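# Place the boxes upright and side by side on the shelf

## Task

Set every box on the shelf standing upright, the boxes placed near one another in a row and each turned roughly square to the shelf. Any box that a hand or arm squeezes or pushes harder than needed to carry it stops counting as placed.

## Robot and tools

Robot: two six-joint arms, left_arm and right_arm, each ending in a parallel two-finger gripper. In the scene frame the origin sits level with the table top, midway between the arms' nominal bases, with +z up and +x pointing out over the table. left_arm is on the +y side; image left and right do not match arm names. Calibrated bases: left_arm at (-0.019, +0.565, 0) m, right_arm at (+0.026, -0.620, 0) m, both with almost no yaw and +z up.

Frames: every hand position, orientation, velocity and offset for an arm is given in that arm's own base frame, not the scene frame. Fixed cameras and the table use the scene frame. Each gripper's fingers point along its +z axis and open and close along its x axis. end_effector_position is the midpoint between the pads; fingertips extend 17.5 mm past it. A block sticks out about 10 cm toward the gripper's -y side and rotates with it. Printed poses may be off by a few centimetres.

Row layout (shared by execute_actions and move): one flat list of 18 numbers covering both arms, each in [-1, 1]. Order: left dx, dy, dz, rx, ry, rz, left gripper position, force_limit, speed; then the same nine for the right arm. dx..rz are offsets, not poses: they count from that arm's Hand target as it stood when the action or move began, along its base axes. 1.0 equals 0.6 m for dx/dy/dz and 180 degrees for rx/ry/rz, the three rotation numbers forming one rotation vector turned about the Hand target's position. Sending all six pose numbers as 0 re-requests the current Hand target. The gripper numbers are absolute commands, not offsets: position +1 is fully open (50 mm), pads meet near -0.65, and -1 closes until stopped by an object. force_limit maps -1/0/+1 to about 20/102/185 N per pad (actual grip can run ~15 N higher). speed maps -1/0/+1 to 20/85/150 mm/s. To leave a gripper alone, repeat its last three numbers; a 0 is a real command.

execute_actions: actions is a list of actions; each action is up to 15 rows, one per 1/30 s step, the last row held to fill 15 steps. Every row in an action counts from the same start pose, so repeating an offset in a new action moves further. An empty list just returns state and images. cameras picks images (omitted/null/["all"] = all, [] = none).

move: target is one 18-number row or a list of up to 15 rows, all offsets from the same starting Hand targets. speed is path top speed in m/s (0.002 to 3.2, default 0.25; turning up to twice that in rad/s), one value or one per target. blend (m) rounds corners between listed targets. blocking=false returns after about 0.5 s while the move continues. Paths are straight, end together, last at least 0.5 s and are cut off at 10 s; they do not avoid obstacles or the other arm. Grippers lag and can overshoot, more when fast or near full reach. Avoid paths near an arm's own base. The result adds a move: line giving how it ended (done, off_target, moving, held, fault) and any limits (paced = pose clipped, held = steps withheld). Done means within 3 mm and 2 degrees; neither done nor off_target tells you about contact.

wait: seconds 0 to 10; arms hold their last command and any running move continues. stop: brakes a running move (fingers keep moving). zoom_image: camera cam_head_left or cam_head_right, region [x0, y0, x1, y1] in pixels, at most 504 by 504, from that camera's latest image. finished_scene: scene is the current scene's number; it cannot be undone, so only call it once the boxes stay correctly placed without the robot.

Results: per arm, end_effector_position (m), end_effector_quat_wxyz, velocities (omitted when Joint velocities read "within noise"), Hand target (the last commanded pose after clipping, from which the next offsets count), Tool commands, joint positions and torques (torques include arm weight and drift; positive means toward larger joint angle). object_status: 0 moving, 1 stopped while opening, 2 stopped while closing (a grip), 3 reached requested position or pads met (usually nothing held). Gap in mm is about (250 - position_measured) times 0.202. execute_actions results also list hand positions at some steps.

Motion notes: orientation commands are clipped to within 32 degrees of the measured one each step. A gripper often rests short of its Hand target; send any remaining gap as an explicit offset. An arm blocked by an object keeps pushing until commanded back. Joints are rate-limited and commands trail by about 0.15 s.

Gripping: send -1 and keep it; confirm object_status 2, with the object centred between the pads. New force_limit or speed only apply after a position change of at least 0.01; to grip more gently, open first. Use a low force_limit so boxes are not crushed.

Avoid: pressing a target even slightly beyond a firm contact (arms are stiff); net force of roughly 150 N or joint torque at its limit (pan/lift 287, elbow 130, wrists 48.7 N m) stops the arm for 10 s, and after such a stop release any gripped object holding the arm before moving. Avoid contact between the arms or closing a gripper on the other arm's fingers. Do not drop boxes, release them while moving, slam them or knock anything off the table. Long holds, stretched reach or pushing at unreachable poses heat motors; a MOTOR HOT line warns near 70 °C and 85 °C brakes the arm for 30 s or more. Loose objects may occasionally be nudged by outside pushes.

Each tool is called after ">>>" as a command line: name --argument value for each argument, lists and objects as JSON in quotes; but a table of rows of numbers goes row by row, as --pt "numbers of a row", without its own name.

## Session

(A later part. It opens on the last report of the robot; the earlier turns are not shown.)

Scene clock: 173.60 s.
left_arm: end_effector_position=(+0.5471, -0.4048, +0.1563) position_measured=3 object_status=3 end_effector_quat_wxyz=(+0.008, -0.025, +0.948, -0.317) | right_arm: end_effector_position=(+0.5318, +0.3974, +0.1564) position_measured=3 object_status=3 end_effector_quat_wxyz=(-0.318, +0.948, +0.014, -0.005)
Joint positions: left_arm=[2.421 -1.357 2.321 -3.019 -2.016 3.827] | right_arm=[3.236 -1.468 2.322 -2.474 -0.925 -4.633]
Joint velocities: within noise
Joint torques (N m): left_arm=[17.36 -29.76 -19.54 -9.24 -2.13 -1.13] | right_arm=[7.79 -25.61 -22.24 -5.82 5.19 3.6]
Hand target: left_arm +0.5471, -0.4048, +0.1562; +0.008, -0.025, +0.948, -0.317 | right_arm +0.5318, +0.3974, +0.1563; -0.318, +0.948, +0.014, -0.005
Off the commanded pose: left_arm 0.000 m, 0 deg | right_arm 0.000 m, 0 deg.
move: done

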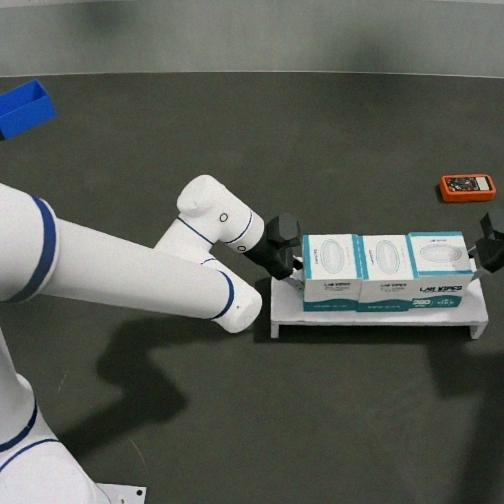

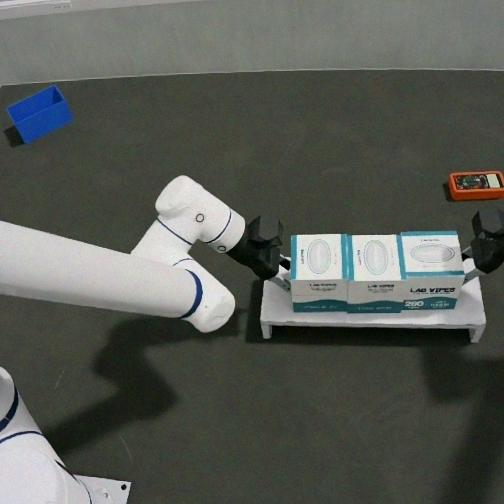

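>>> move --target '[0,0,-0.0025,0,0,0,1,1,1,0,0,-0.0025,0,0,0,1,1,1]' --speed 0.01 --cameras '[]'

>>> move --pt "-0.0006 0.0167 0 0 0 0 1 1 1 0.0006 -0.0167 0 0 0 0 1 1 1" --pt "-0.004 0.1 0 0 0 0 1 1 1 0.004 -0.1 0 0 0 0 1 1 1" --speed '[0.01,0.06]'

>>> zoom_image --camera "cam_head_left" --region '[250, 220, 504, 350]'

>>> zoom_image --camera "cam_head_right" --region '[280, 230, 484, 340]'

Scene clock: 177.07 s.
left_arm: end_effector_position=(+0.5471, -0.4048, +0.1548) position_measured=3 object_status=3 end_effector_quat_wxyz=(+0.008, -0.025, +0.948, -0.317) | right_arm: end_effector_position=(+0.5318, +0.3974, +0.1548) position_measured=3 object_status=3 end_effector_quat_wxyz=(-0.318, +0.948, +0.014, -0.005)
Joint positions: left_arm=[2.421 -1.354 2.322 -3.022 -2.016 3.827] | right_arm=[3.236 -1.465 2.324 -2.477 -0.925 -4.633]
Joint velocities: within noise
Joint torques (N m): left_arm=[9.73 -24.2 -19.65 -8.68 -0.11 -1.11] | right_arm=[11.3 -28.51 -23.04 -5.91 0.24 3.31]
Hand target: left_arm +0.5471, -0.4048, +0.1547; +0.008, -0.025, +0.948, -0.317 | right_arm +0.5318, +0.3974, +0.1548; -0.318, +0.948, +0.014, -0.005
Off the commanded pose: left_arm 0.000 m, 0 deg | right_arm 0.000 m, 0 deg.
move: done
No camera images: "cameras" was empty.

Scene clock: 179.37 s.
left_arm: end_effector_position=(+0.5447, -0.3450, +0.1547) position_measured=3 object_status=3 end_effector_quat_wxyz=(+0.008, -0.025, +0.948, -0.317) | right_arm: end_effector_position=(+0.5342, +0.3375, +0.1548) position_measured=3 object_status=3 end_effector_quat_wxyz=(-0.318, +0.948, +0.014, -0.005) end_effector_velocity=(+0.000, -0.001, +0.000) end_effector_angular_velocity=(+0.001, -0.002, +0.002)
Joint positions: left_arm=[2.503 -1.396 2.367 -2.989 -2.053 3.909] | right_arm=[3.126 -1.511 2.35 -2.375 -0.925 -4.77]
Joint velocities: left_arm=[within noise] | right_arm=[-0.002 0 0 0.001 0.001 -0.005]
Joint torques (N m): left_arm=[22.44 -48.5 -17.92 -1.71 -2.86 2.71] | right_arm=[-11.25 -45.11 -25.06 -1.75 -1.44 -3.54]
Hand target: left_arm +0.5447, -0.3448, +0.1547; +0.008, -0.025, +0.948, -0.317 | right_arm +0.5342, +0.3374, +0.1548; -0.318, +0.948, +0.014, -0.005
Off the commanded pose: left_arm 0.000 m, 0 deg | right_arm 0.000 m, 0 deg.
move: done

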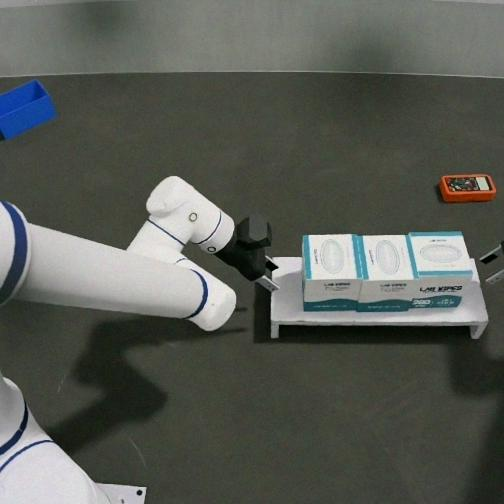

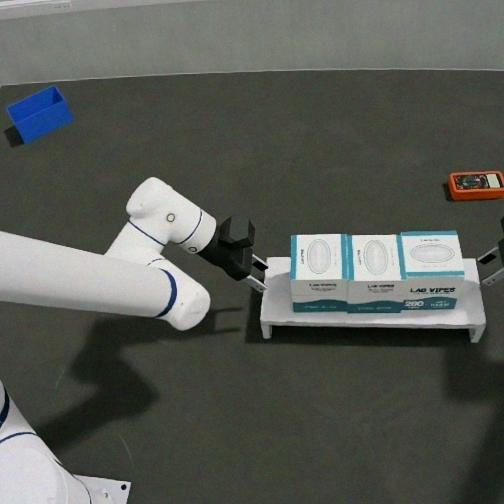

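Scaled by 1.984 from the camera's 504x504 image, which has a finer 720x720 frame.

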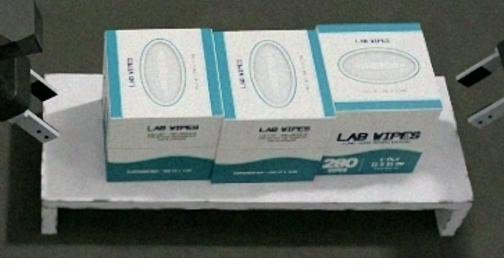

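Scaled by 2.471 from the camera's 504x504 image, which has a finer 720x720 frame.

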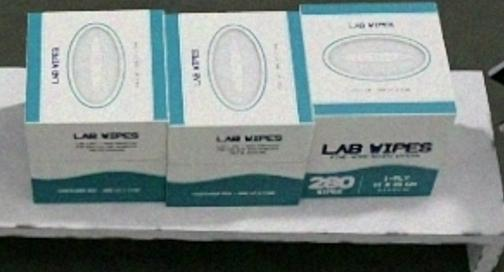

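>>> finished_scene --scene 2

The scene is finished: the task was done.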